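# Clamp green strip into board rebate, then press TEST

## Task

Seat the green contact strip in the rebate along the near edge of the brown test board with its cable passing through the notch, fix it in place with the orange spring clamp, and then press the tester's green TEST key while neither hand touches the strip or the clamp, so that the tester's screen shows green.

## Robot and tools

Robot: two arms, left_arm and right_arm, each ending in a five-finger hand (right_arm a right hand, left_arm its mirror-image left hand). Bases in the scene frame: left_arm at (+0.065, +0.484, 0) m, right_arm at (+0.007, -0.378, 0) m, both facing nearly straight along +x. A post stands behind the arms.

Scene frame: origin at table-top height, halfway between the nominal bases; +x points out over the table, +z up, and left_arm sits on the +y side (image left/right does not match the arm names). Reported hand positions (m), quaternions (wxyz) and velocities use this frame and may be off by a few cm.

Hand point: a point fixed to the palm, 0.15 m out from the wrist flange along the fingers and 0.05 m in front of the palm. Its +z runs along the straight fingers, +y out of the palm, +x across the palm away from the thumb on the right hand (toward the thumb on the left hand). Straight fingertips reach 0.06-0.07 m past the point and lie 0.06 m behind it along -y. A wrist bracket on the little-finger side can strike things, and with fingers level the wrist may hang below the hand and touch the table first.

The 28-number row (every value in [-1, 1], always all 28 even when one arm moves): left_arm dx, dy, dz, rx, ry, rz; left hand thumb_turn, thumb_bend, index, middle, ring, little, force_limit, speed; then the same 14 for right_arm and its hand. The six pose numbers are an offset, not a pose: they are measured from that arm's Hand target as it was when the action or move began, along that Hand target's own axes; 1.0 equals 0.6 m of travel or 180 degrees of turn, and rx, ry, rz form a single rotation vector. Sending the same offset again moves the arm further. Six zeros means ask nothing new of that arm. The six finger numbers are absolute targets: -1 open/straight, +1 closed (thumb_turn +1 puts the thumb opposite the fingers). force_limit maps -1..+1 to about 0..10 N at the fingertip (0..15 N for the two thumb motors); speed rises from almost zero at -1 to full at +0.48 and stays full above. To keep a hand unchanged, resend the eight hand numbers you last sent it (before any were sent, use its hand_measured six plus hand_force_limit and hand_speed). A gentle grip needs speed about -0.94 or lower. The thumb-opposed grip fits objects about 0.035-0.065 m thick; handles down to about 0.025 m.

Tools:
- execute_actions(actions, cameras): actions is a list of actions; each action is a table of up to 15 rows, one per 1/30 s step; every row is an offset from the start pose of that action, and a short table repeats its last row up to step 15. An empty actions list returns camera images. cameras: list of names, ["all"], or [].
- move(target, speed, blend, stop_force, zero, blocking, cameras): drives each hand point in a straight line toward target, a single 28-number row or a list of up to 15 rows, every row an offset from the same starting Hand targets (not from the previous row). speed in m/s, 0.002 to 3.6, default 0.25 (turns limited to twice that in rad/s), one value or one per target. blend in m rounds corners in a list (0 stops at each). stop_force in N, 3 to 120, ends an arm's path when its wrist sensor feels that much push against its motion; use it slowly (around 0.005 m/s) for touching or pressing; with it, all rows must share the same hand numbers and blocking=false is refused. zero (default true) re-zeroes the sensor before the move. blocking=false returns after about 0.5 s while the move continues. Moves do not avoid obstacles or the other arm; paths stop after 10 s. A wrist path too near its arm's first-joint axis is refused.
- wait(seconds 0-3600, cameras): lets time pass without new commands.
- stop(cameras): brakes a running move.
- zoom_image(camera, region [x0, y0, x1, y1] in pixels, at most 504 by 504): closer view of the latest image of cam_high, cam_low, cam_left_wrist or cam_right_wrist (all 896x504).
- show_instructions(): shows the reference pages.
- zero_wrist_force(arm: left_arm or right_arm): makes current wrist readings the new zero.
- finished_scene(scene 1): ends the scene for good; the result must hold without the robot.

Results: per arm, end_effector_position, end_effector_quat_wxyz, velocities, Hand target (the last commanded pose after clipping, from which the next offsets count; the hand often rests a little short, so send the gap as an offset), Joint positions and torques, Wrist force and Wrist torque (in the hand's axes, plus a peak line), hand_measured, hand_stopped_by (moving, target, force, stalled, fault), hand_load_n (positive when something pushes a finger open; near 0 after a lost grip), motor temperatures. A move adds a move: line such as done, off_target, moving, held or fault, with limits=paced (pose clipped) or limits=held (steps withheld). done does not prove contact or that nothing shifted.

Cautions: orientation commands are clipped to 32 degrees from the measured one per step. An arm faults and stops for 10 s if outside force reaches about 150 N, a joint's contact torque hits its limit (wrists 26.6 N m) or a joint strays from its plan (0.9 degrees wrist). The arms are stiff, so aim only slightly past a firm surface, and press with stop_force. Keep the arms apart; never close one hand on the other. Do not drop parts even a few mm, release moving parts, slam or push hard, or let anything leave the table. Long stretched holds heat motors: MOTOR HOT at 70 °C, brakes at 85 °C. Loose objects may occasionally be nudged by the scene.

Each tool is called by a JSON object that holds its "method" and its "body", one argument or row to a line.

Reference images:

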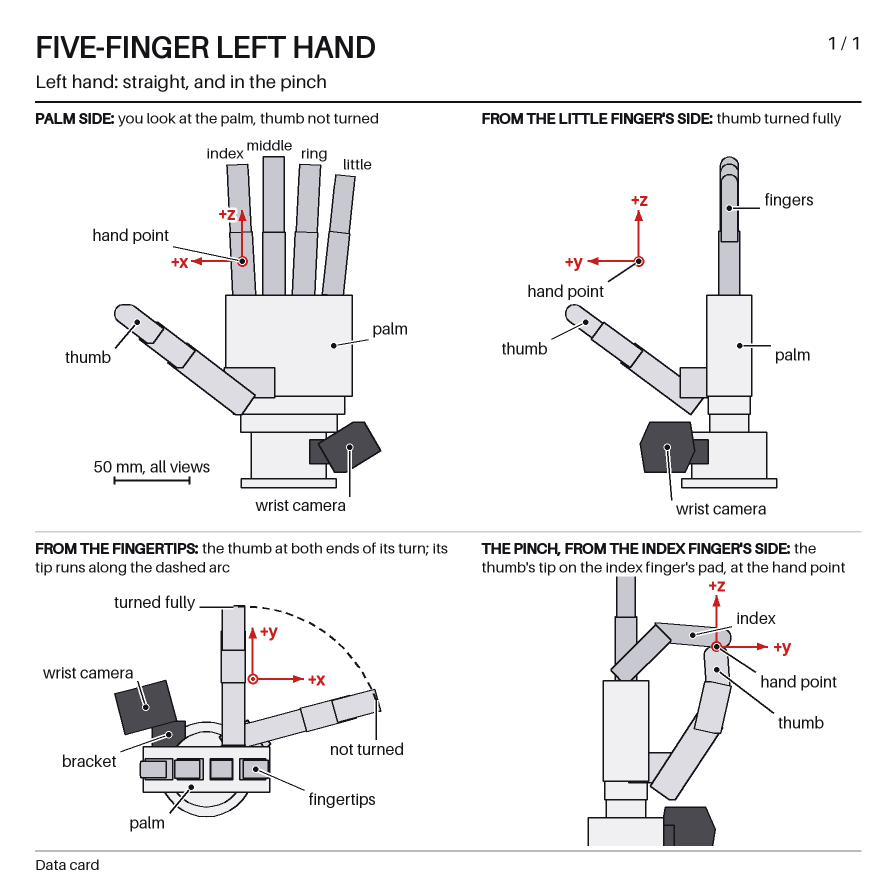

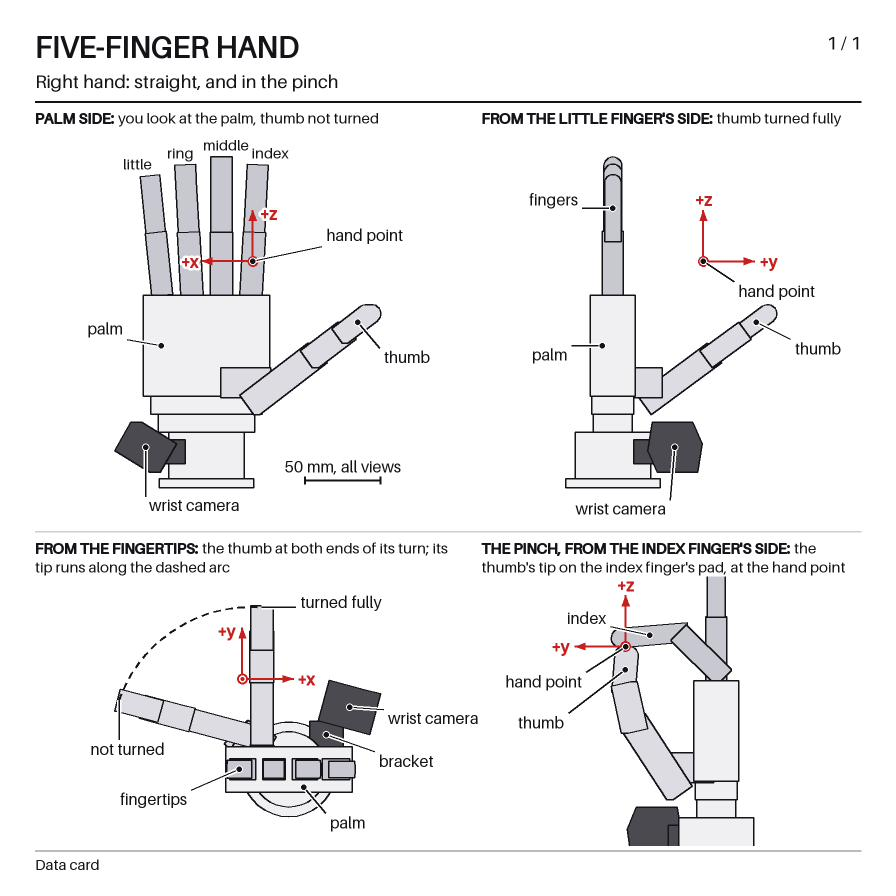

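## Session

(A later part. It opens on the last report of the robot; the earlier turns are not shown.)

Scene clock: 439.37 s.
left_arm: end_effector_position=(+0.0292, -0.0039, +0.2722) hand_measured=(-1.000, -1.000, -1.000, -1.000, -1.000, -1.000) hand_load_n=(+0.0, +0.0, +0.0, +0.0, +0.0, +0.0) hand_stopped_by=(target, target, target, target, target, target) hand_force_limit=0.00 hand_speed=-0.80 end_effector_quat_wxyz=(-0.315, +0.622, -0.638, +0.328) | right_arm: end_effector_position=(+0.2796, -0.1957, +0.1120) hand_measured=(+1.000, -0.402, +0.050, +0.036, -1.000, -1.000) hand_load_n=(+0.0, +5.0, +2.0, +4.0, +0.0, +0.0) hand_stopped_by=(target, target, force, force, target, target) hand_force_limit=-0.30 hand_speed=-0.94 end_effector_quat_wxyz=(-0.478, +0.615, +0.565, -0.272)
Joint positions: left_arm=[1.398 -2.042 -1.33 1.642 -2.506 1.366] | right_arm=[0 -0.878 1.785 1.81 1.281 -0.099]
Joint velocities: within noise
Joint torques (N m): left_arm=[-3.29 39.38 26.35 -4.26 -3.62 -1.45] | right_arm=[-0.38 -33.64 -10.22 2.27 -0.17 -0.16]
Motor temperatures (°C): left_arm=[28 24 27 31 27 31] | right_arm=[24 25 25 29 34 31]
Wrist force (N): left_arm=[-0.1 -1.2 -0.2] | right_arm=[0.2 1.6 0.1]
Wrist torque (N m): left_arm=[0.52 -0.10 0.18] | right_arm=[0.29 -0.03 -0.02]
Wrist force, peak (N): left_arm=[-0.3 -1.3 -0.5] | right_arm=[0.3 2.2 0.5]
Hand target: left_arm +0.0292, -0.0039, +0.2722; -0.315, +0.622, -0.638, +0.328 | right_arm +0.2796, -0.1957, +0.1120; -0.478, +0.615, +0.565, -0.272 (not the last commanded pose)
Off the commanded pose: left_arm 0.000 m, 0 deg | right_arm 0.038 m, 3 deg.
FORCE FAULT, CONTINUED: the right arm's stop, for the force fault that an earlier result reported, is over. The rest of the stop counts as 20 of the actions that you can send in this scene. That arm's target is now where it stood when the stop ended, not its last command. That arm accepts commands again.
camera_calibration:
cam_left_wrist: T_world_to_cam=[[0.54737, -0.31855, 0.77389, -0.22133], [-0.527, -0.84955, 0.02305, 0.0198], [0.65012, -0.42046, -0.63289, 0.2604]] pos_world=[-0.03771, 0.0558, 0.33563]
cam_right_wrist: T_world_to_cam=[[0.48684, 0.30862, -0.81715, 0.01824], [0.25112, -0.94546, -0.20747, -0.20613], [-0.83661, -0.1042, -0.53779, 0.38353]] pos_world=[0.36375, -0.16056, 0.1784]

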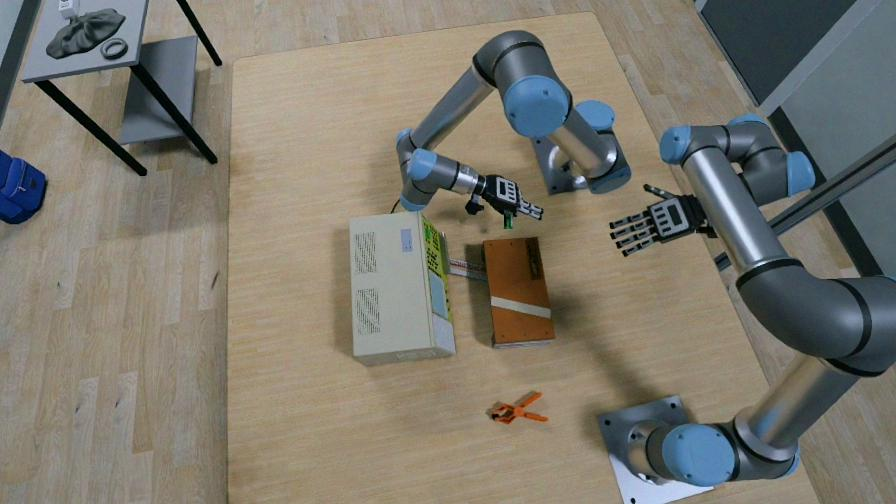

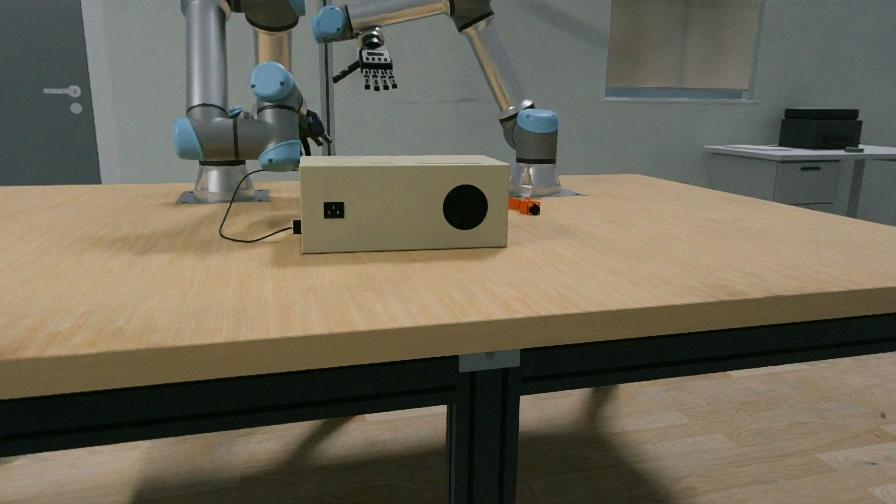

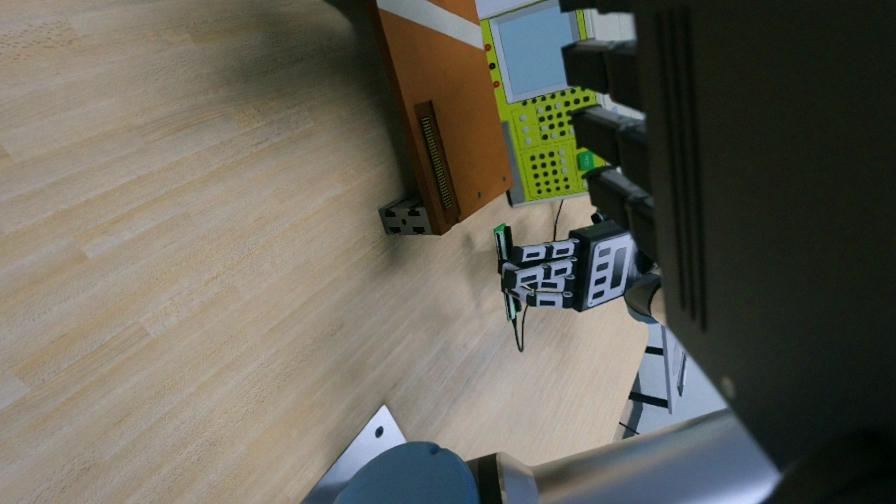

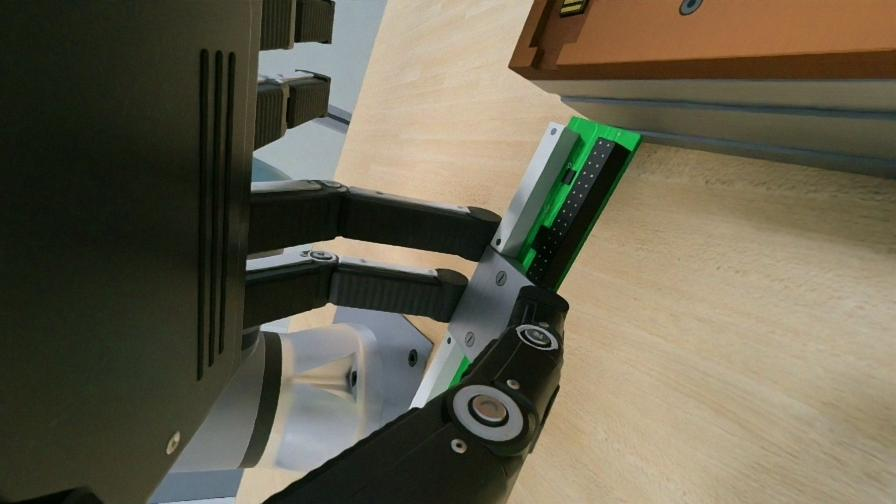

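{"method": "move", "body": {
  "target": [
    [0,0,0,0,0,0,-1,-1,-1,-1,-1,-1,0,-0.8,-0.034,-0.0423,-0.0482,0,0,0,1,-0.4,0.35,0.35,-1,-1,-0.3,-0.94],
    [0,0,0,0,0,0,-1,-1,-1,-1,-1,-1,0,-0.8,-0.1283,0.1078,-0.0158,0,0,0,1,-0.4,0.35,0.35,-1,-1,-0.3,-0.94]
  ],
  "speed": 0.12,
  "blend": 0.01,
  "cameras": ["cam_right_wrist"]
}}

Scene clock: 471.43 s.
left_arm: end_effector_position=(+0.0292, -0.0039, +0.2722) hand_measured=(-1.000, -1.000, -1.000, -1.000, -1.000, -1.000) hand_load_n=(+0.0, +0.0, +0.0, +0.5, +0.0, +0.0) hand_stopped_by=(target, target, target, target, target, target) hand_force_limit=0.00 hand_speed=-0.80 end_effector_quat_wxyz=(-0.315, +0.622, -0.638, +0.328) | right_arm: end_effector_position=(+0.2996, -0.2656, +0.0420) hand_measured=(+1.000, -0.402, +0.050, +0.036, -1.000, -1.000) hand_load_n=(+0.0, +5.0, +2.5, +4.0, +0.0, +0.0) hand_stopped_by=(target, target, force, force, target, target) hand_force_limit=-0.30 hand_speed=-0.94 end_effector_quat_wxyz=(-0.478, +0.615, +0.565, -0.272)
Joint positions: left_arm=[1.398 -2.042 -1.33 1.642 -2.506 1.366] | right_arm=[-0.144 -0.732 1.764 1.698 1.413 -0.159]
Joint torques (N m): left_arm=[-2.71 39.11 26.21 -4.3 -3.66 -1.38] | right_arm=[5.29 -32.15 -0.7 4.52 -2.27 0.9]
Wrist force (N): left_arm=[-0.1 -1.1 -0.3] | right_arm=[0.3 1.5 0.3]
Wrist torque (N m): left_arm=[0.53 -0.10 0.18] | right_arm=[0.26 -0.06 0.04]
Wrist force, peak (N): left_arm=[-0.2 -1.3 -0.3] | right_arm=[0.6 2.6 1.1]
Hand target: left_arm +0.0292, -0.0039, +0.2722; -0.315, +0.622, -0.638, +0.328 | right_arm +0.2996, -0.2656, +0.0419; -0.478, +0.615, +0.565, -0.272
Off the commanded pose: left_arm 0.000 m, 0 deg | right_arm 0.000 m, 0 deg.
move: done
cam_right_wrist: T_world_to_cam=[[0.48695, 0.30863, -0.81708, -0.02717], [0.25116, -0.94546, -0.20744, -0.29178], [-0.83654, -0.1042, -0.53791, 0.35532]] pos_world=[0.38375, -0.23045, 0.1084]

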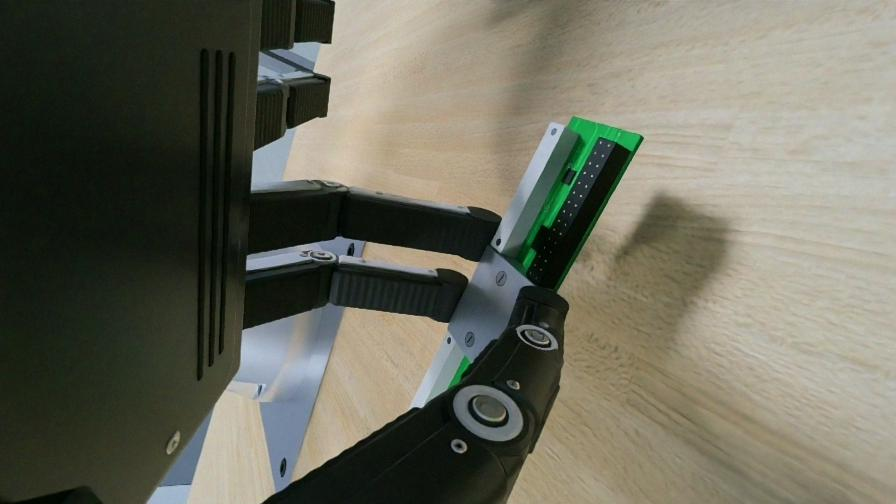

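{"method": "move", "body": {
  "target": [0,0,0,0,0,0,-1,-1,-1,-1,-1,-1,0,-0.8,-0.0096,0.0418,0.0184,0,0,0,1,-0.4,0.35,0.35,-1,-1,-0.3,-0.94],
  "speed": 0.012,
  "stop_force": 3,
  "cameras": ["cam_right_wrist"]
}}

Scene clock: 477.13 s.
left_arm: end_effector_position=(+0.0292, -0.0039, +0.2722) hand_measured=(-1.000, -1.000, -1.000, -1.000, -1.000, -1.000) hand_load_n=(+0.0, +0.0, +0.0, +0.0, +0.0, +0.0) hand_stopped_by=(target, target, target, target, target, target) hand_force_limit=0.00 hand_speed=-0.80 end_effector_quat_wxyz=(-0.315, +0.622, -0.638, +0.328) | right_arm: end_effector_position=(+0.2996, -0.2656, +0.0171) hand_measured=(+1.000, -0.402, +0.050, +0.036, -1.000, -1.000) hand_load_n=(+0.0, +5.0, +2.0, +4.0, -0.5, +0.0) hand_stopped_by=(target, target, force, force, target, target) hand_force_limit=-0.30 hand_speed=-0.94 end_effector_quat_wxyz=(-0.478, +0.615, +0.565, -0.272)
Joint positions: left_arm=[1.398 -2.042 -1.33 1.642 -2.506 1.366] | right_arm=[-0.144 -0.68 1.754 1.657 1.413 -0.159]
Joint torques (N m): left_arm=[-2.32 39.32 27.81 -4.22 -3.58 -1.32] | right_arm=[5.98 -44.02 1.12 5.12 -2.2 1.12]
Wrist force (N): left_arm=[-0.3 -1.0 -0.5] | right_arm=[0.5 2.0 0.6]
Wrist torque (N m): left_arm=[0.56 -0.08 0.17] | right_arm=[0.34 -0.09 0.04]
Wrist force, peak (N): left_arm=[0.0 -1.3 -0.7] | right_arm=[1.3 -5.0 -1.1]
Hand target: left_arm +0.0292, -0.0039, +0.2722; -0.315, +0.622, -0.638, +0.328 | right_arm +0.2996, -0.2656, +0.0171; -0.478, +0.615, +0.565, -0.272 (not the last commanded pose)
Off the commanded pose: left_arm 0.000 m, 0 deg | right_arm 0.003 m, 0 deg.
move: contact (right_arm)
cam_right_wrist: T_world_to_cam=[[0.48677, 0.30861, -0.8172, -0.04744], [0.2511, -0.94546, -0.20748, -0.29692], [-0.83666, -0.10421, -0.53772, 0.34196]] pos_world=[0.38375, -0.23045, 0.0835]

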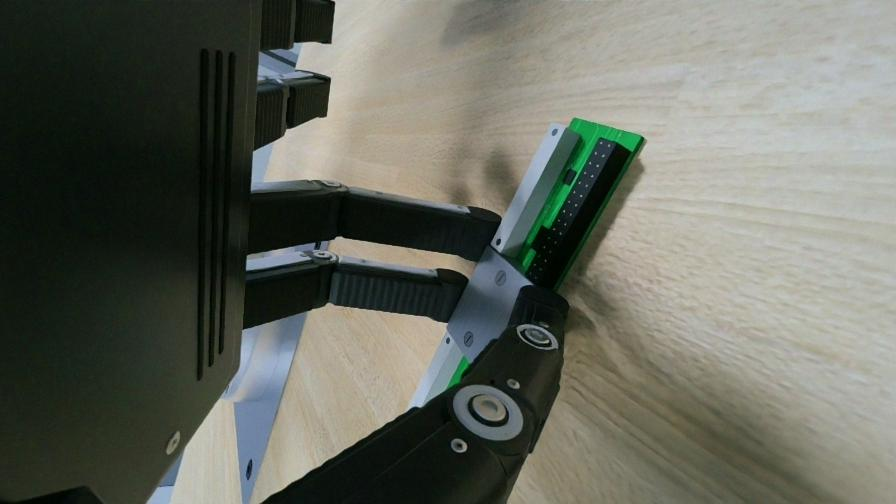

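{"method": "move", "body": {
  "target": [
    [0,0,0,0,0,0,-1,-1,-1,-1,-1,-1,0,-0.8,0,0,0,0,0,0,1,-0.45,-0.15,-0.15,-1,-1,-0.3,-0.9],
    [0,0,0,0,0,0,-1,-1,-1,-1,-1,-1,0,-0.8,0.01713,-0.07461,-0.0329,0,0,0,1,-0.55,-0.2,-0.2,-1,-1,-0.5,-0.8]
  ],
  "speed": 0.05,
  "cameras": ["cam_right_wrist","cam_left_wrist"]
}}

{"method": "zoom_image", "body": {
  "camera": "cam_right_wrist",
  "region": [360, 100, 700, 440]
}}

Scene clock: 484.00 s.
left_arm: end_effector_position=(+0.0292, -0.0039, +0.2722) hand_measured=(-1.000, -1.000, -1.000, -1.000, -1.000, -1.000) hand_load_n=(+0.0, +0.0, +0.0, +0.0, +0.0, +0.0) hand_stopped_by=(target, target, target, target, target, target) hand_force_limit=0.00 hand_speed=-0.80 end_effector_quat_wxyz=(-0.315, +0.622, -0.638, +0.328) | right_arm: end_effector_position=(+0.2996, -0.2657, +0.0671) hand_measured=(+1.000, -0.550, -0.200, -0.200, -1.000, -1.000) hand_load_n=(+0.0, +0.0, +0.0, +0.0, -0.5, +0.0) hand_stopped_by=(target, target, target, target, target, target) hand_force_limit=-0.50 hand_speed=-0.80 end_effector_quat_wxyz=(-0.478, +0.615, +0.565, -0.272)
Joint positions: left_arm=[1.398 -2.042 -1.33 1.642 -2.506 1.366] | right_arm=[-0.144 -0.783 1.77 1.743 1.413 -0.159]
Joint torques (N m): left_arm=[-1.25 38.8 26.6 -4.34 -3.65 -1.55] | right_arm=[-7.22 -28.15 -16.84 -0.42 1.85 -0.67]
Wrist force (N): left_arm=[-0.3 -0.9 -0.3] | right_arm=[0.4 1.9 0.3]
Wrist torque (N m): left_arm=[0.56 -0.08 0.17] | right_arm=[0.35 -0.06 0.04]
Wrist force, peak (N): left_arm=[-0.1 -1.3 -0.6] | right_arm=[0.6 2.6 0.6]
Hand target: left_arm +0.0292, -0.0039, +0.2722; -0.315, +0.622, -0.638, +0.328 | right_arm +0.2996, -0.2657, +0.0671; -0.478, +0.615, +0.565, -0.272
Off the commanded pose: left_arm 0.000 m, 0 deg | right_arm 0.000 m, 0 deg.
move: done
cam_left_wrist: T_world_to_cam=[[0.54737, -0.31855, 0.77389, -0.22133], [-0.527, -0.84955, 0.02305, 0.0198], [0.65012, -0.42046, -0.63289, 0.2604]] pos_world=[-0.03771, 0.0558, 0.33563]
cam_right_wrist: T_world_to_cam=[[0.48677, 0.30861, -0.8172, -0.00658], [0.2511, -0.94546, -0.20748, -0.28655], [-0.83666, -0.10421, -0.53772, 0.36884]] pos_world=[0.38375, -0.23045, 0.1335]
Images, in order (width x height): cam_left_wrist 896x504, cam_right_wrist 896x504.

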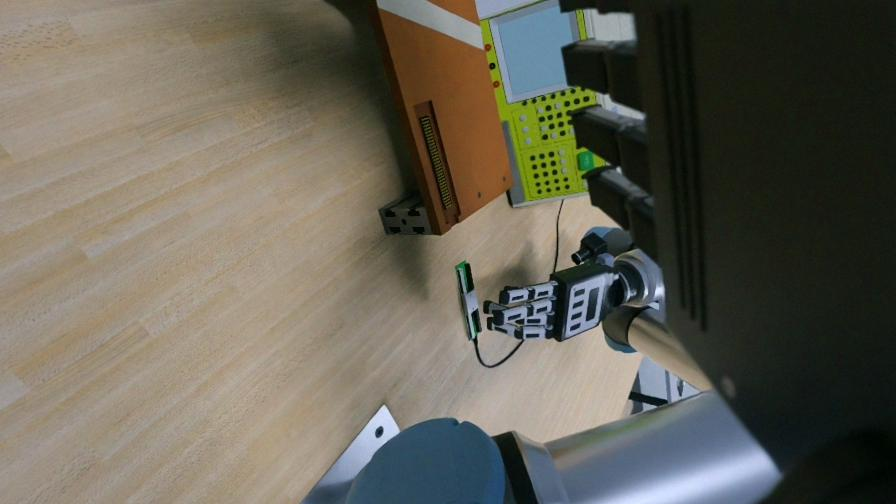

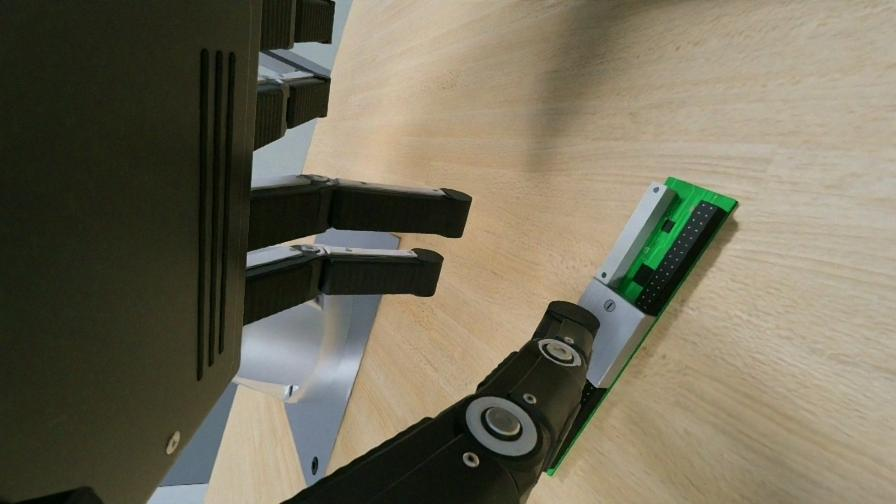

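Scaled by 1.482 from the camera's image (finer frame: 1280x720).

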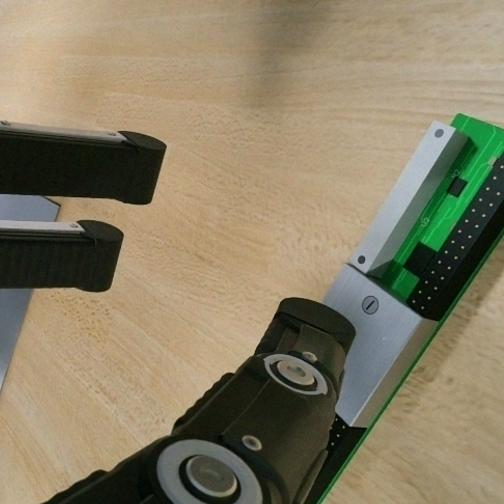

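{"method": "zoom_image", "body": {
  "camera": "cam_right_wrist",
  "region": [580, 260, 680, 360]
}}

{"method": "zoom_image", "body": {
  "camera": "cam_right_wrist",
  "region": [640, 160, 760, 260]
}}

Scaled by 5.040 from the camera's image (finer frame: 1280x720).

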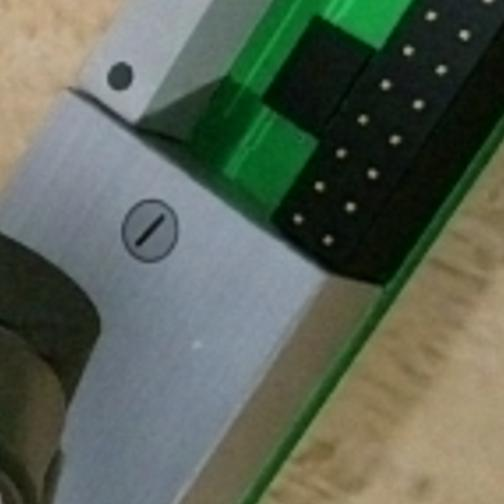

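Scaled by 4.200 from the camera's image (finer frame: 1280x720).

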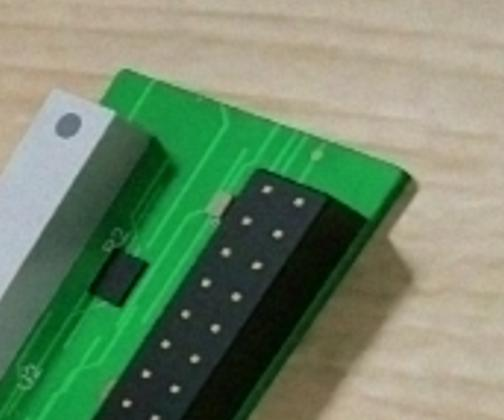

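{"method": "move", "body": {
  "target": [0,0,0,0,0,0,-1,-1,-1,-1,-1,-1,0,-0.8,-0.0142,0.0357,0.026,-0.0594,0,0,1,-0.6,-0.2,-0.2,-1,-1,-0.5,-0.8],
  "speed": 0.08,
  "cameras": ["cam_right_wrist"]
}}

Scene clock: 538.43 s.
left_arm: end_effector_position=(+0.0292, -0.0039, +0.2722) hand_measured=(-1.000, -1.000, -1.000, -1.000, -1.000, -1.000) hand_load_n=(-0.5, +0.0, +0.0, +0.0, +0.0, +0.0) hand_stopped_by=(target, target, target, target, target, target) hand_force_limit=0.00 hand_speed=-0.80 end_effector_quat_wxyz=(-0.315, +0.622, -0.638, +0.328) | right_arm: end_effector_position=(+0.2934, -0.2673, +0.0401) hand_measured=(+1.000, -0.600, -0.200, -0.200, -1.000, -1.000) hand_load_n=(+0.0, +0.0, +0.5, +0.0, +0.0, +0.0) hand_stopped_by=(target, target, target, target, target, target) hand_force_limit=-0.50 hand_speed=-0.80 end_effector_quat_wxyz=(-0.419, +0.657, +0.588, -0.218)
Joint positions: left_arm=[1.398 -2.042 -1.33 1.642 -2.506 1.366] | right_arm=[-0.161 -0.849 1.849 1.544 1.4 -0.136]
Joint torques (N m): left_arm=[-1.67 38.79 27.08 -4.35 -3.76 -1.48] | right_arm=[3.63 -25.72 -18.33 5.41 -0.59 -0.68]
Wrist force (N): left_arm=[-0.5 -1.0 -0.4] | right_arm=[0.3 1.5 0.2]
Wrist torque (N m): left_arm=[0.55 -0.04 0.15] | right_arm=[0.27 -0.01 -0.04]
Wrist force, peak (N): left_arm=[0.0 -1.4 -0.6] | right_arm=[0.5 2.1 -0.2]
Hand target: left_arm +0.0292, -0.0039, +0.2722; -0.315, +0.622, -0.638, +0.328 | right_arm +0.2934, -0.2673, +0.0400; -0.419, +0.657, +0.588, -0.218
Off the commanded pose: left_arm 0.000 m, 0 deg | right_arm 0.000 m, 0 deg.
move: done
cam_right_wrist: T_world_to_cam=[[0.63585, 0.25581, -0.72818, -0.08658], [0.24363, -0.96176, -0.12513, -0.29764], [-0.73235, -0.09785, -0.67386, 0.32544]] pos_world=[0.3659, -0.23226, 0.11902]

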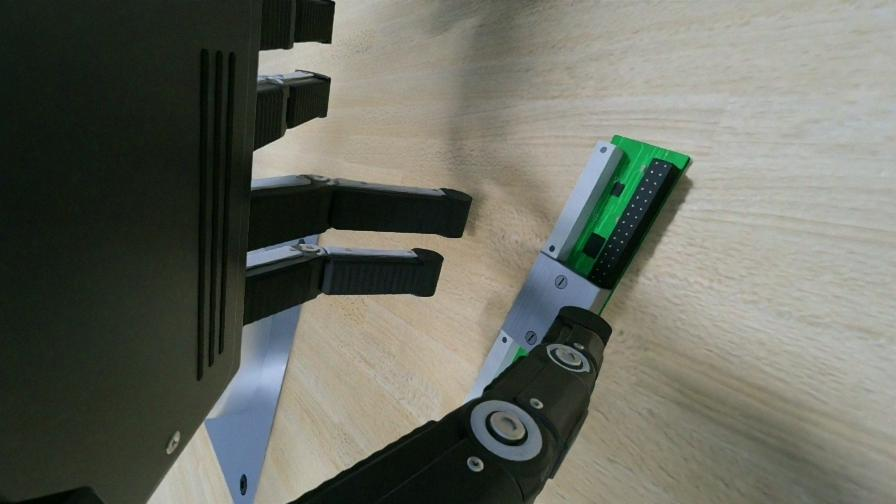

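{"method": "move", "body": {
  "target": [0,0,0,0,0,0,-1,-1,-1,-1,-1,-1,0,-0.8,-0.0075,0.02932,0.02015,0,0,0,1,-0.6,-0.2,-0.2,-1,-1,-0.5,-0.8],
  "speed": 0.015,
  "stop_force": 3,
  "cameras": ["cam_right_wrist"]
}}

Scene clock: 545.97 s.
left_arm: end_effector_position=(+0.0292, -0.0039, +0.2722) hand_measured=(-1.000, -1.000, -1.000, -1.000, -1.000, -1.000) hand_load_n=(+0.0, +0.0, +0.0, +0.0, +0.0, +0.0) hand_stopped_by=(target, target, target, target, target, target) hand_force_limit=0.00 hand_speed=-0.80 end_effector_quat_wxyz=(-0.315, +0.622, -0.638, +0.328) | right_arm: end_effector_position=(+0.2934, -0.2673, +0.0188) hand_measured=(+1.000, -0.600, -0.200, -0.200, -1.000, -1.000) hand_load_n=(+0.0, +0.0, +0.0, +0.0, +0.0, +0.0) hand_stopped_by=(target, target, target, target, target, target) hand_force_limit=-0.50 hand_speed=-0.80 end_effector_quat_wxyz=(-0.419, +0.657, +0.588, -0.218)
Joint positions: left_arm=[1.398 -2.042 -1.33 1.642 -2.506 1.366] | right_arm=[-0.161 -0.805 1.846 1.503 1.4 -0.136]
Joint torques (N m): left_arm=[-0.69 38.85 26.35 -4.4 -3.59 -1.44] | right_arm=[6.04 -40.23 -0.16 4.65 0.55 -0.16]
Wrist force (N): left_arm=[-0.3 -1.2 -0.4] | right_arm=[0.7 -0.6 -1.3]
Wrist torque (N m): left_arm=[0.52 -0.06 0.17] | right_arm=[0.35 0.03 -0.08]
Wrist force, peak (N): left_arm=[-0.2 -1.4 -0.5] | right_arm=[2.1 -7.7 -5.9]
Hand target: left_arm +0.0292, -0.0039, +0.2722; -0.315, +0.622, -0.638, +0.328 | right_arm +0.2934, -0.2673, +0.0188; -0.419, +0.657, +0.588, -0.218 (not the last commanded pose)
Off the commanded pose: left_arm 0.000 m, 0 deg | right_arm 0.001 m, 0 deg.
move: contact (right_arm)
cam_right_wrist: T_world_to_cam=[[0.63581, 0.25602, -0.72815, -0.10195], [0.24393, -0.96169, -0.12514, -0.30038], [-0.73229, -0.09805, -0.6739, 0.31109]] pos_world=[0.3659, -0.23227, 0.09782]

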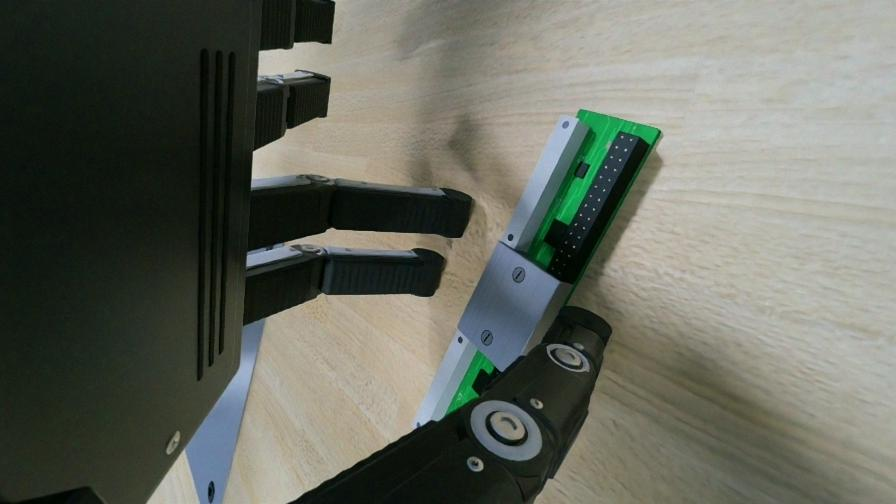

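{"method": "move", "body": {
  "target": [
    [0,0,0,0,0,0,-1,-1,-1,-1,-1,-1,0,-0.8,0,0.0013,-0.0033,0,0,0,1,-0.6,-0.2,-0.2,-1,-1,-0.5,-0.8],
    [0,0,0,0,0,0,-1,-1,-1,-1,-1,-1,0,-0.8,0,0.0013,-0.0033,0,0,0,1,-0.5,-0.05,-0.05,-1,-1,-0.6,-0.9]
  ],
  "speed": 0.02,
  "cameras": ["cam_right_wrist"]
}}

{"method": "zoom_image", "body": {
  "camera": "cam_right_wrist",
  "region": [400, 160, 640, 400]
}}

Scene clock: 555.43 s.
left_arm: end_effector_position=(+0.0292, -0.0039, +0.2722) hand_measured=(-1.000, -1.000, -1.000, -1.000, -1.000, -1.000) hand_load_n=(+0.0, +0.0, +0.0, +0.0, +0.0, +0.0) hand_stopped_by=(target, target, target, target, target, target) hand_force_limit=0.00 hand_speed=-0.80 end_effector_quat_wxyz=(-0.315, +0.622, -0.638, +0.328) | right_arm: end_effector_position=(+0.2954, -0.2679, +0.0193) hand_measured=(+1.000, -0.500, -0.050, -0.050, -1.000, -1.000) hand_load_n=(+0.0, +0.0, +0.0, +0.0, +0.0, +0.0) hand_stopped_by=(target, target, target, target, target, target) hand_force_limit=-0.60 hand_speed=-0.90 end_effector_quat_wxyz=(-0.419, +0.657, +0.588, -0.218)
Joint positions: left_arm=[1.398 -2.042 -1.33 1.642 -2.506 1.366] | right_arm=[-0.161 -0.803 1.84 1.508 1.401 -0.136]
Joint torques (N m): left_arm=[0.43 38.57 27.21 -4.4 -3.67 -1.53] | right_arm=[-7.26 -34.68 0.74 -0.1 0.86 -1.82]
Wrist force (N): left_arm=[-0.1 -1.0 -0.4] | right_arm=[0.2 2.0 -0.1]
Wrist torque (N m): left_arm=[0.55 -0.09 0.18] | right_arm=[0.38 0.01 -0.03]
Wrist force, peak (N): left_arm=[-0.1 -1.3 -0.7] | right_arm=[0.8 -1.2 -2.2]
Hand target: left_arm +0.0292, -0.0039, +0.2722; -0.315, +0.622, -0.638, +0.328 | right_arm +0.2954, -0.2679, +0.0193; -0.419, +0.657, +0.588, -0.218
Off the commanded pose: left_arm 0.000 m, 0 deg | right_arm 0.000 m, 0 deg.
move: done
cam_right_wrist: T_world_to_cam=[[0.63581, 0.25602, -0.72815, -0.1028], [0.24393, -0.96169, -0.12514, -0.3013], [-0.73229, -0.09805, -0.6739, 0.31277]] pos_world=[0.3679, -0.23277, 0.09822]

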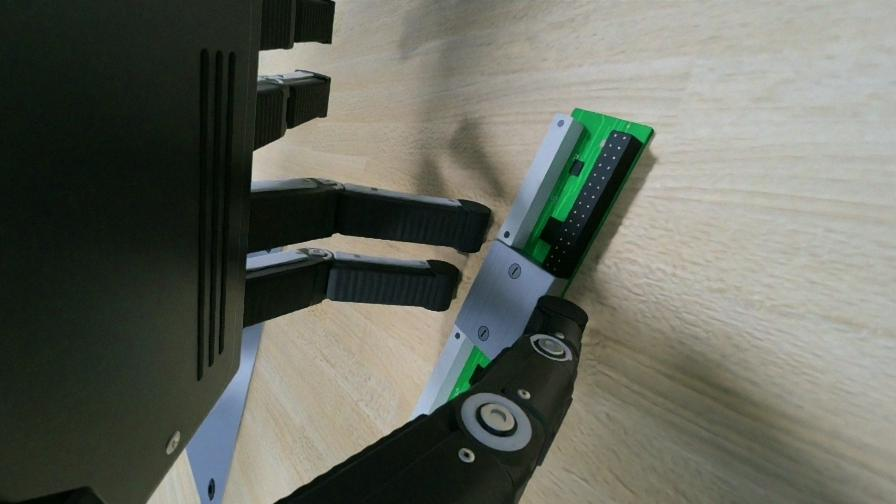

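Scaled by 2.100 from the camera's image (finer frame: 1280x720).

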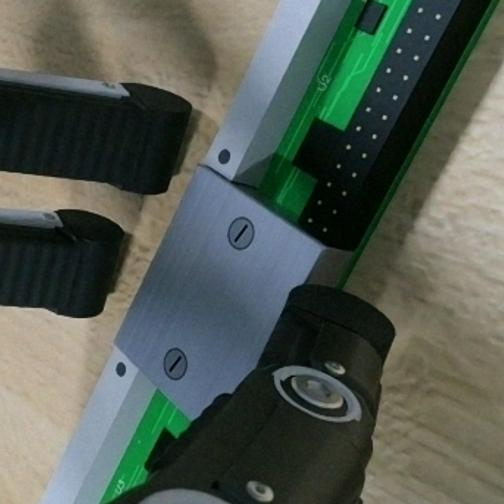

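{"method": "move", "body": {
  "target": [
    [0,0,0,0,0,0,-1,-1,-1,-1,-1,-1,0,-0.8,-0.0055,0,0,0,0,0,1,-0.5,-0.05,-0.05,-1,-1,-0.6,-0.9],
    [0,0,0,0,0,0,-1,-1,-1,-1,-1,-1,0,-0.8,-0.0055,0,0,0,0,0,1,-0.5,0.35,0.35,-1,-1,-0.6,-0.94]
  ],
  "speed": 0.02,
  "cameras": ["cam_right_wrist"]
}}

{"method": "zoom_image", "body": {
  "camera": "cam_right_wrist",
  "region": [400, 160, 640, 400]
}}

Scene clock: 566.30 s.
left_arm: end_effector_position=(+0.0292, -0.0039, +0.2722) hand_measured=(-1.000, -1.000, -1.000, -1.000, -1.000, -1.000) hand_load_n=(+0.0, +0.0, +0.0, +0.0, +0.0, +0.0) hand_stopped_by=(target, target, target, target, target, target) hand_force_limit=0.00 hand_speed=-0.80 end_effector_quat_wxyz=(-0.315, +0.622, -0.638, +0.328) | right_arm: end_effector_position=(+0.2947, -0.2710, +0.0186) hand_measured=(+1.000, -0.500, +0.118, +0.096, -1.000, -1.000) hand_load_n=(+0.0, +2.5, +1.5, +1.5, +0.0, +0.0) hand_stopped_by=(target, target, force, force, target, target) hand_force_limit=-0.60 hand_speed=-0.94 end_effector_quat_wxyz=(-0.419, +0.657, +0.588, -0.218)
Joint positions: left_arm=[1.398 -2.042 -1.33 1.642 -2.506 1.366] | right_arm=[-0.169 -0.803 1.844 1.505 1.407 -0.14]
Joint torques (N m): left_arm=[0.29 39.07 26.1 -4.38 -3.68 -1.49] | right_arm=[6.72 -39.87 -15.93 4.99 -2.27 0.71]
Wrist force (N): left_arm=[-0.2 -1.0 -0.5] | right_arm=[0.0 1.4 -0.4]
Wrist torque (N m): left_arm=[0.55 -0.09 0.17] | right_arm=[0.33 0.07 0.02]
Wrist force, peak (N): left_arm=[0.0 -1.4 -0.4] | right_arm=[0.3 2.2 0.1]
Hand target: left_arm +0.0292, -0.0039, +0.2722; -0.315, +0.622, -0.638, +0.328 | right_arm +0.2947, -0.2710, +0.0186; -0.419, +0.657, +0.588, -0.218
Off the commanded pose: left_arm 0.000 m, 0 deg | right_arm 0.000 m, 0 deg.
move: done
cam_right_wrist: T_world_to_cam=[[0.63581, 0.25602, -0.72815, -0.10198], [0.24393, -0.96169, -0.12514, -0.30428], [-0.73229, -0.09805, -0.6739, 0.31154]] pos_world=[0.3672, -0.23597, 0.09762]

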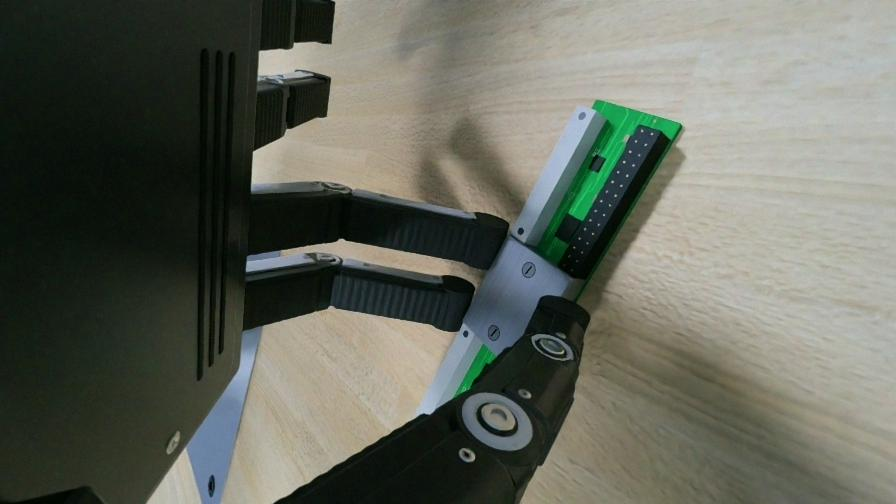

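Scaled by 2.100 from the camera's image (finer frame: 1280x720).

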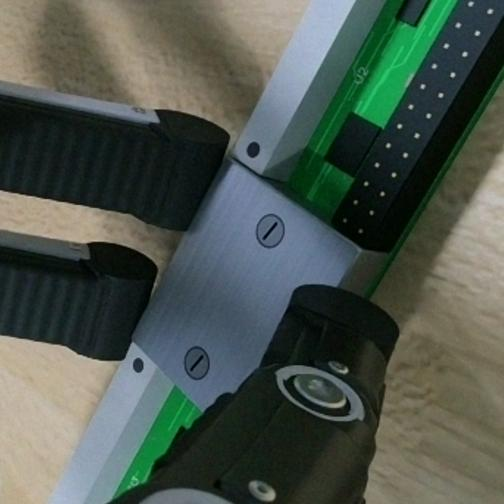

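{"method": "move", "body": {
  "target": [
    [0,0,0,0,0,0,-1,-1,-1,-1,-1,-1,0,-0.8,0,0,0,0,0,0,1,-0.5,0.4,0.4,-1,-1,-0.3,-0.94],
    [0,0,0,0,0,0,-1,-1,-1,-1,-1,-1,0,-0.8,0.0206,-0.0807,-0.0555,0,0,0,1,-0.5,0.4,0.4,-1,-1,-0.3,-0.94]
  ],
  "speed": 0.05,
  "cameras": ["cam_right_wrist"]
}}

{"method": "zoom_image", "body": {
  "camera": "cam_right_wrist",
  "region": [400, 160, 640, 400]
}}

Scene clock: 572.13 s.
left_arm: end_effector_position=(+0.0292, -0.0039, +0.2722) hand_measured=(-1.000, -1.000, -1.000, -1.000, -1.000, -1.000) hand_load_n=(+0.0, +0.0, +0.0, +0.0, +0.0, -0.5) hand_stopped_by=(target, target, target, target, target, target) hand_force_limit=0.00 hand_speed=-0.80 end_effector_quat_wxyz=(-0.315, +0.622, -0.638, +0.328) | right_arm: end_effector_position=(+0.2948, -0.2711, +0.0787) hand_measured=(+1.000, -0.500, +0.140, +0.112, -1.000, -1.000) hand_load_n=(+0.0, +0.0, +0.0, +0.0, +0.0, +0.0) hand_stopped_by=(target, target, force, force, target, target) hand_force_limit=-0.30 hand_speed=-0.94 end_effector_quat_wxyz=(-0.419, +0.657, +0.588, -0.218)
Joint positions: left_arm=[1.398 -2.042 -1.33 1.642 -2.506 1.366] | right_arm=[-0.169 -0.925 1.845 1.626 1.407 -0.141]
Joint torques (N m): left_arm=[0.89 39.52 26.56 -4.47 -3.52 -1.67] | right_arm=[-7.2 -24.59 -12.95 -0.4 1.77 -1.01]
Wrist force (N): left_arm=[-0.2 -0.9 -0.5] | right_arm=[0.1 2.1 0.2]
Wrist torque (N m): left_arm=[0.57 -0.09 0.17] | right_arm=[0.36 0.02 0.05]
Wrist force, peak (N): left_arm=[-0.1 -1.4 -0.6] | right_arm=[0.4 -2.5 -2.5]
Hand target: left_arm +0.0292, -0.0039, +0.2722; -0.315, +0.622, -0.638, +0.328 | right_arm +0.2948, -0.2711, +0.0787; -0.419, +0.657, +0.588, -0.218
Off the commanded pose: left_arm 0.000 m, 0 deg | right_arm 0.000 m, 0 deg.
move: done
cam_right_wrist: T_world_to_cam=[[0.63581, 0.25602, -0.72815, -0.05825], [0.24393, -0.96169, -0.12514, -0.29688], [-0.73229, -0.09805, -0.6739, 0.35211]] pos_world=[0.3673, -0.23607, 0.15772]

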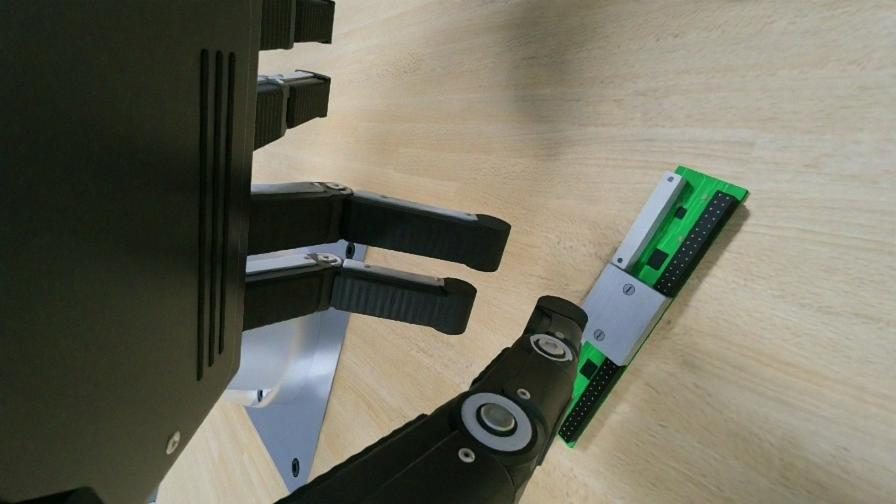

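Scaled by 2.100 from the camera's image (finer frame: 1280x720).

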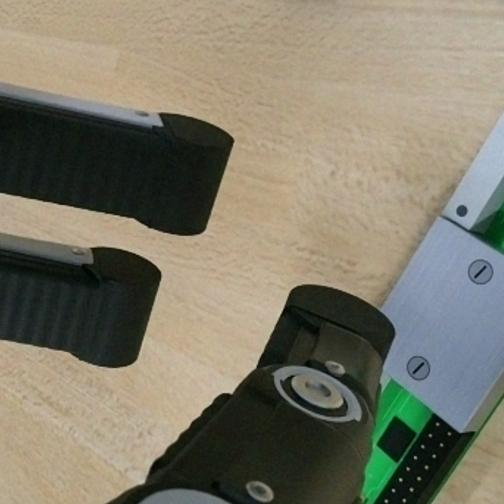

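{"method": "move", "body": {
  "target": [
    [0,0,0,0,0,0,-1,-1,-1,-1,-1,-1,0,-0.8,0,0,0,0,0,0,1,-0.56,-0.1,-0.1,-1,-1,-0.6,-0.6],
    [0,0,0,0,0,0,-1,-1,-1,-1,-1,-1,0,-0.8,-0.0196,0.0766,0.0526,0,0,0,1,-0.56,-0.1,-0.1,-1,-1,-0.6,-0.6]
  ],
  "speed": 0.05,
  "cameras": ["cam_right_wrist"]
}}

{"method": "move", "body": {
  "target": [0,0,0,0,0,0,-1,-1,-1,-1,-1,-1,0,-0.8,-0.0018,0.0069,0.0048,0,0,0,1,-0.56,-0.1,-0.1,-1,-1,-0.6,-0.6],
  "speed": 0.008,
  "stop_force": 3,
  "cameras": ["cam_right_wrist"]
}}

Scene clock: 594.43 s.
left_arm: end_effector_position=(+0.0292, -0.0039, +0.2722) hand_measured=(-1.000, -1.000, -1.000, -1.000, -1.000, -1.000) hand_load_n=(+0.0, +0.0, +0.0, +0.0, +0.0, +0.0) hand_stopped_by=(target, target, target, target, target, target) hand_force_limit=0.00 hand_speed=-0.80 end_effector_quat_wxyz=(-0.315, +0.622, -0.638, +0.328) | right_arm: end_effector_position=(+0.2948, -0.2711, +0.0216) hand_measured=(+1.000, -0.560, -0.100, -0.100, -1.000, -1.000) hand_load_n=(+0.0, +0.0, +0.0, +0.0, +0.0, +0.0) hand_stopped_by=(target, target, target, target, target, target) hand_force_limit=-0.60 hand_speed=-0.60 end_effector_quat_wxyz=(-0.419, +0.657, +0.588, -0.218) end_effector_velocity=(+0.000, +0.000, +0.002) end_effector_angular_velocity=(+0.001, +0.002, +0.000)
Joint positions: left_arm=[1.398 -2.042 -1.33 1.642 -2.506 1.366] | right_arm=[-0.169 -0.809 1.845 1.51 1.407 -0.141]
Joint velocities: left_arm=[within noise] | right_arm=[-0.001 -0.003 0 0.006 0.001 -0.001]
Joint torques (N m): left_arm=[2.21 39.15 26.38 -4.3 -3.48 -1.42] | right_arm=[3.67 -39.93 -11.59 5.11 -0.56 0.45]
Wrist force (N): left_arm=[-0.1 -0.9 -0.5] | right_arm=[0.2 2.1 0.1]
Wrist torque (N m): left_arm=[0.57 -0.11 0.18] | right_arm=[0.37 0.00 0.05]
Wrist force, peak (N): left_arm=[-0.1 -1.3 -0.5] | right_arm=[0.0 2.6 0.4]
Hand target: left_arm +0.0292, -0.0039, +0.2722; -0.315, +0.622, -0.638, +0.328 | right_arm +0.2948, -0.2711, +0.0217; -0.419, +0.657, +0.588, -0.218
Off the commanded pose: left_arm 0.000 m, 0 deg | right_arm 0.000 m, 0 deg.
move: done
cam_right_wrist: T_world_to_cam=[[0.63593, 0.25596, -0.72806, -0.0999], [0.24391, -0.9617, -0.12506, -0.30403], [-0.73219, -0.09805, -0.674, 0.3136]] pos_world=[0.3673, -0.23607, 0.10062]

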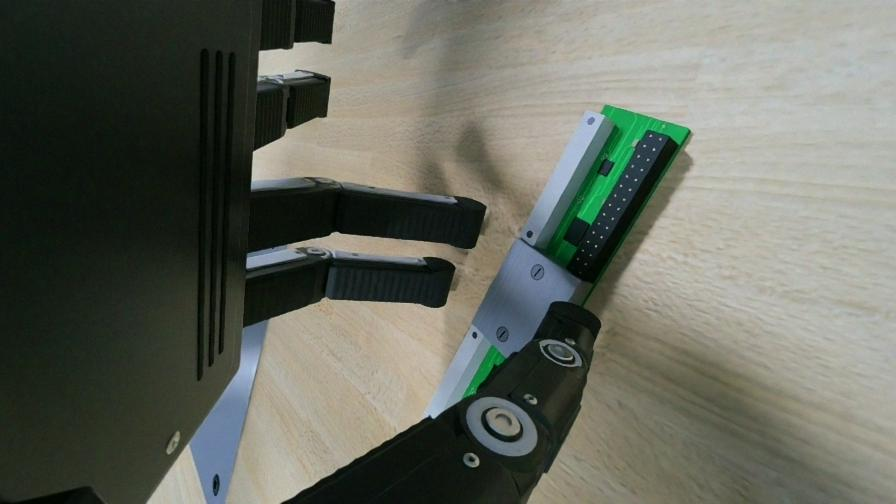

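Scene clock: 595.70 s.
left_arm: end_effector_position=(+0.0292, -0.0039, +0.2722) hand_measured=(-1.000, -1.000, -1.000, -1.000, -1.000, -1.000) hand_load_n=(+0.0, -0.5, +0.0, +0.0, +0.0, +0.0) hand_stopped_by=(target, target, target, target, target, target) hand_force_limit=0.00 hand_speed=-0.80 end_effector_quat_wxyz=(-0.315, +0.622, -0.638, +0.328) | right_arm: end_effector_position=(+0.2948, -0.2711, +0.0186) hand_measured=(+1.000, -0.560, -0.100, -0.100, -1.000, -1.000) hand_load_n=(+0.0, +0.0, +0.0, -0.5, +0.0, +0.0) hand_stopped_by=(target, target, target, target, target, target) hand_force_limit=-0.60 hand_speed=-0.60 end_effector_quat_wxyz=(-0.419, +0.657, +0.588, -0.218)
Joint positions: left_arm=[1.398 -2.042 -1.33 1.642 -2.506 1.366] | right_arm=[-0.169 -0.803 1.844 1.505 1.407 -0.141]
Joint torques (N m): left_arm=[2.71 39.36 26.84 -4.19 -3.46 -1.43] | right_arm=[3.66 -40.75 -4.77 4.79 -1.47 0.56]
Wrist force (N): left_arm=[-0.2 -1.0 -0.3] | right_arm=[0.7 0.2 -0.4]
Wrist torque (N m): left_arm=[0.54 -0.08 0.17] | right_arm=[0.30 0.00 0.01]
Wrist force, peak (N): left_arm=[-0.1 -1.3 -0.6] | right_arm=[1.6 -4.9 -2.8]
Hand target: left_arm +0.0292, -0.0039, +0.2722; -0.315, +0.622, -0.638, +0.328 | right_arm +0.2947, -0.2711, +0.0186; -0.419, +0.657, +0.588, -0.218 (not the last commanded pose)
Off the commanded pose: left_arm 0.000 m, 0 deg | right_arm 0.002 m, 0 deg.
move: contact (right_arm)
cam_right_wrist: T_world_to_cam=[[0.63581, 0.25602, -0.72815, -0.10209], [0.24393, -0.96169, -0.12514, -0.30441], [-0.73229, -0.09805, -0.6739, 0.31154]] pos_world=[0.3673, -0.23607, 0.09752]

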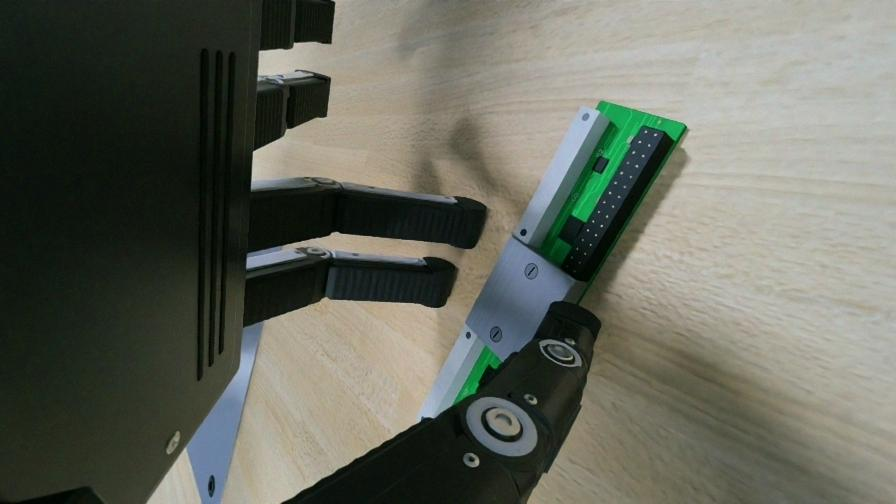

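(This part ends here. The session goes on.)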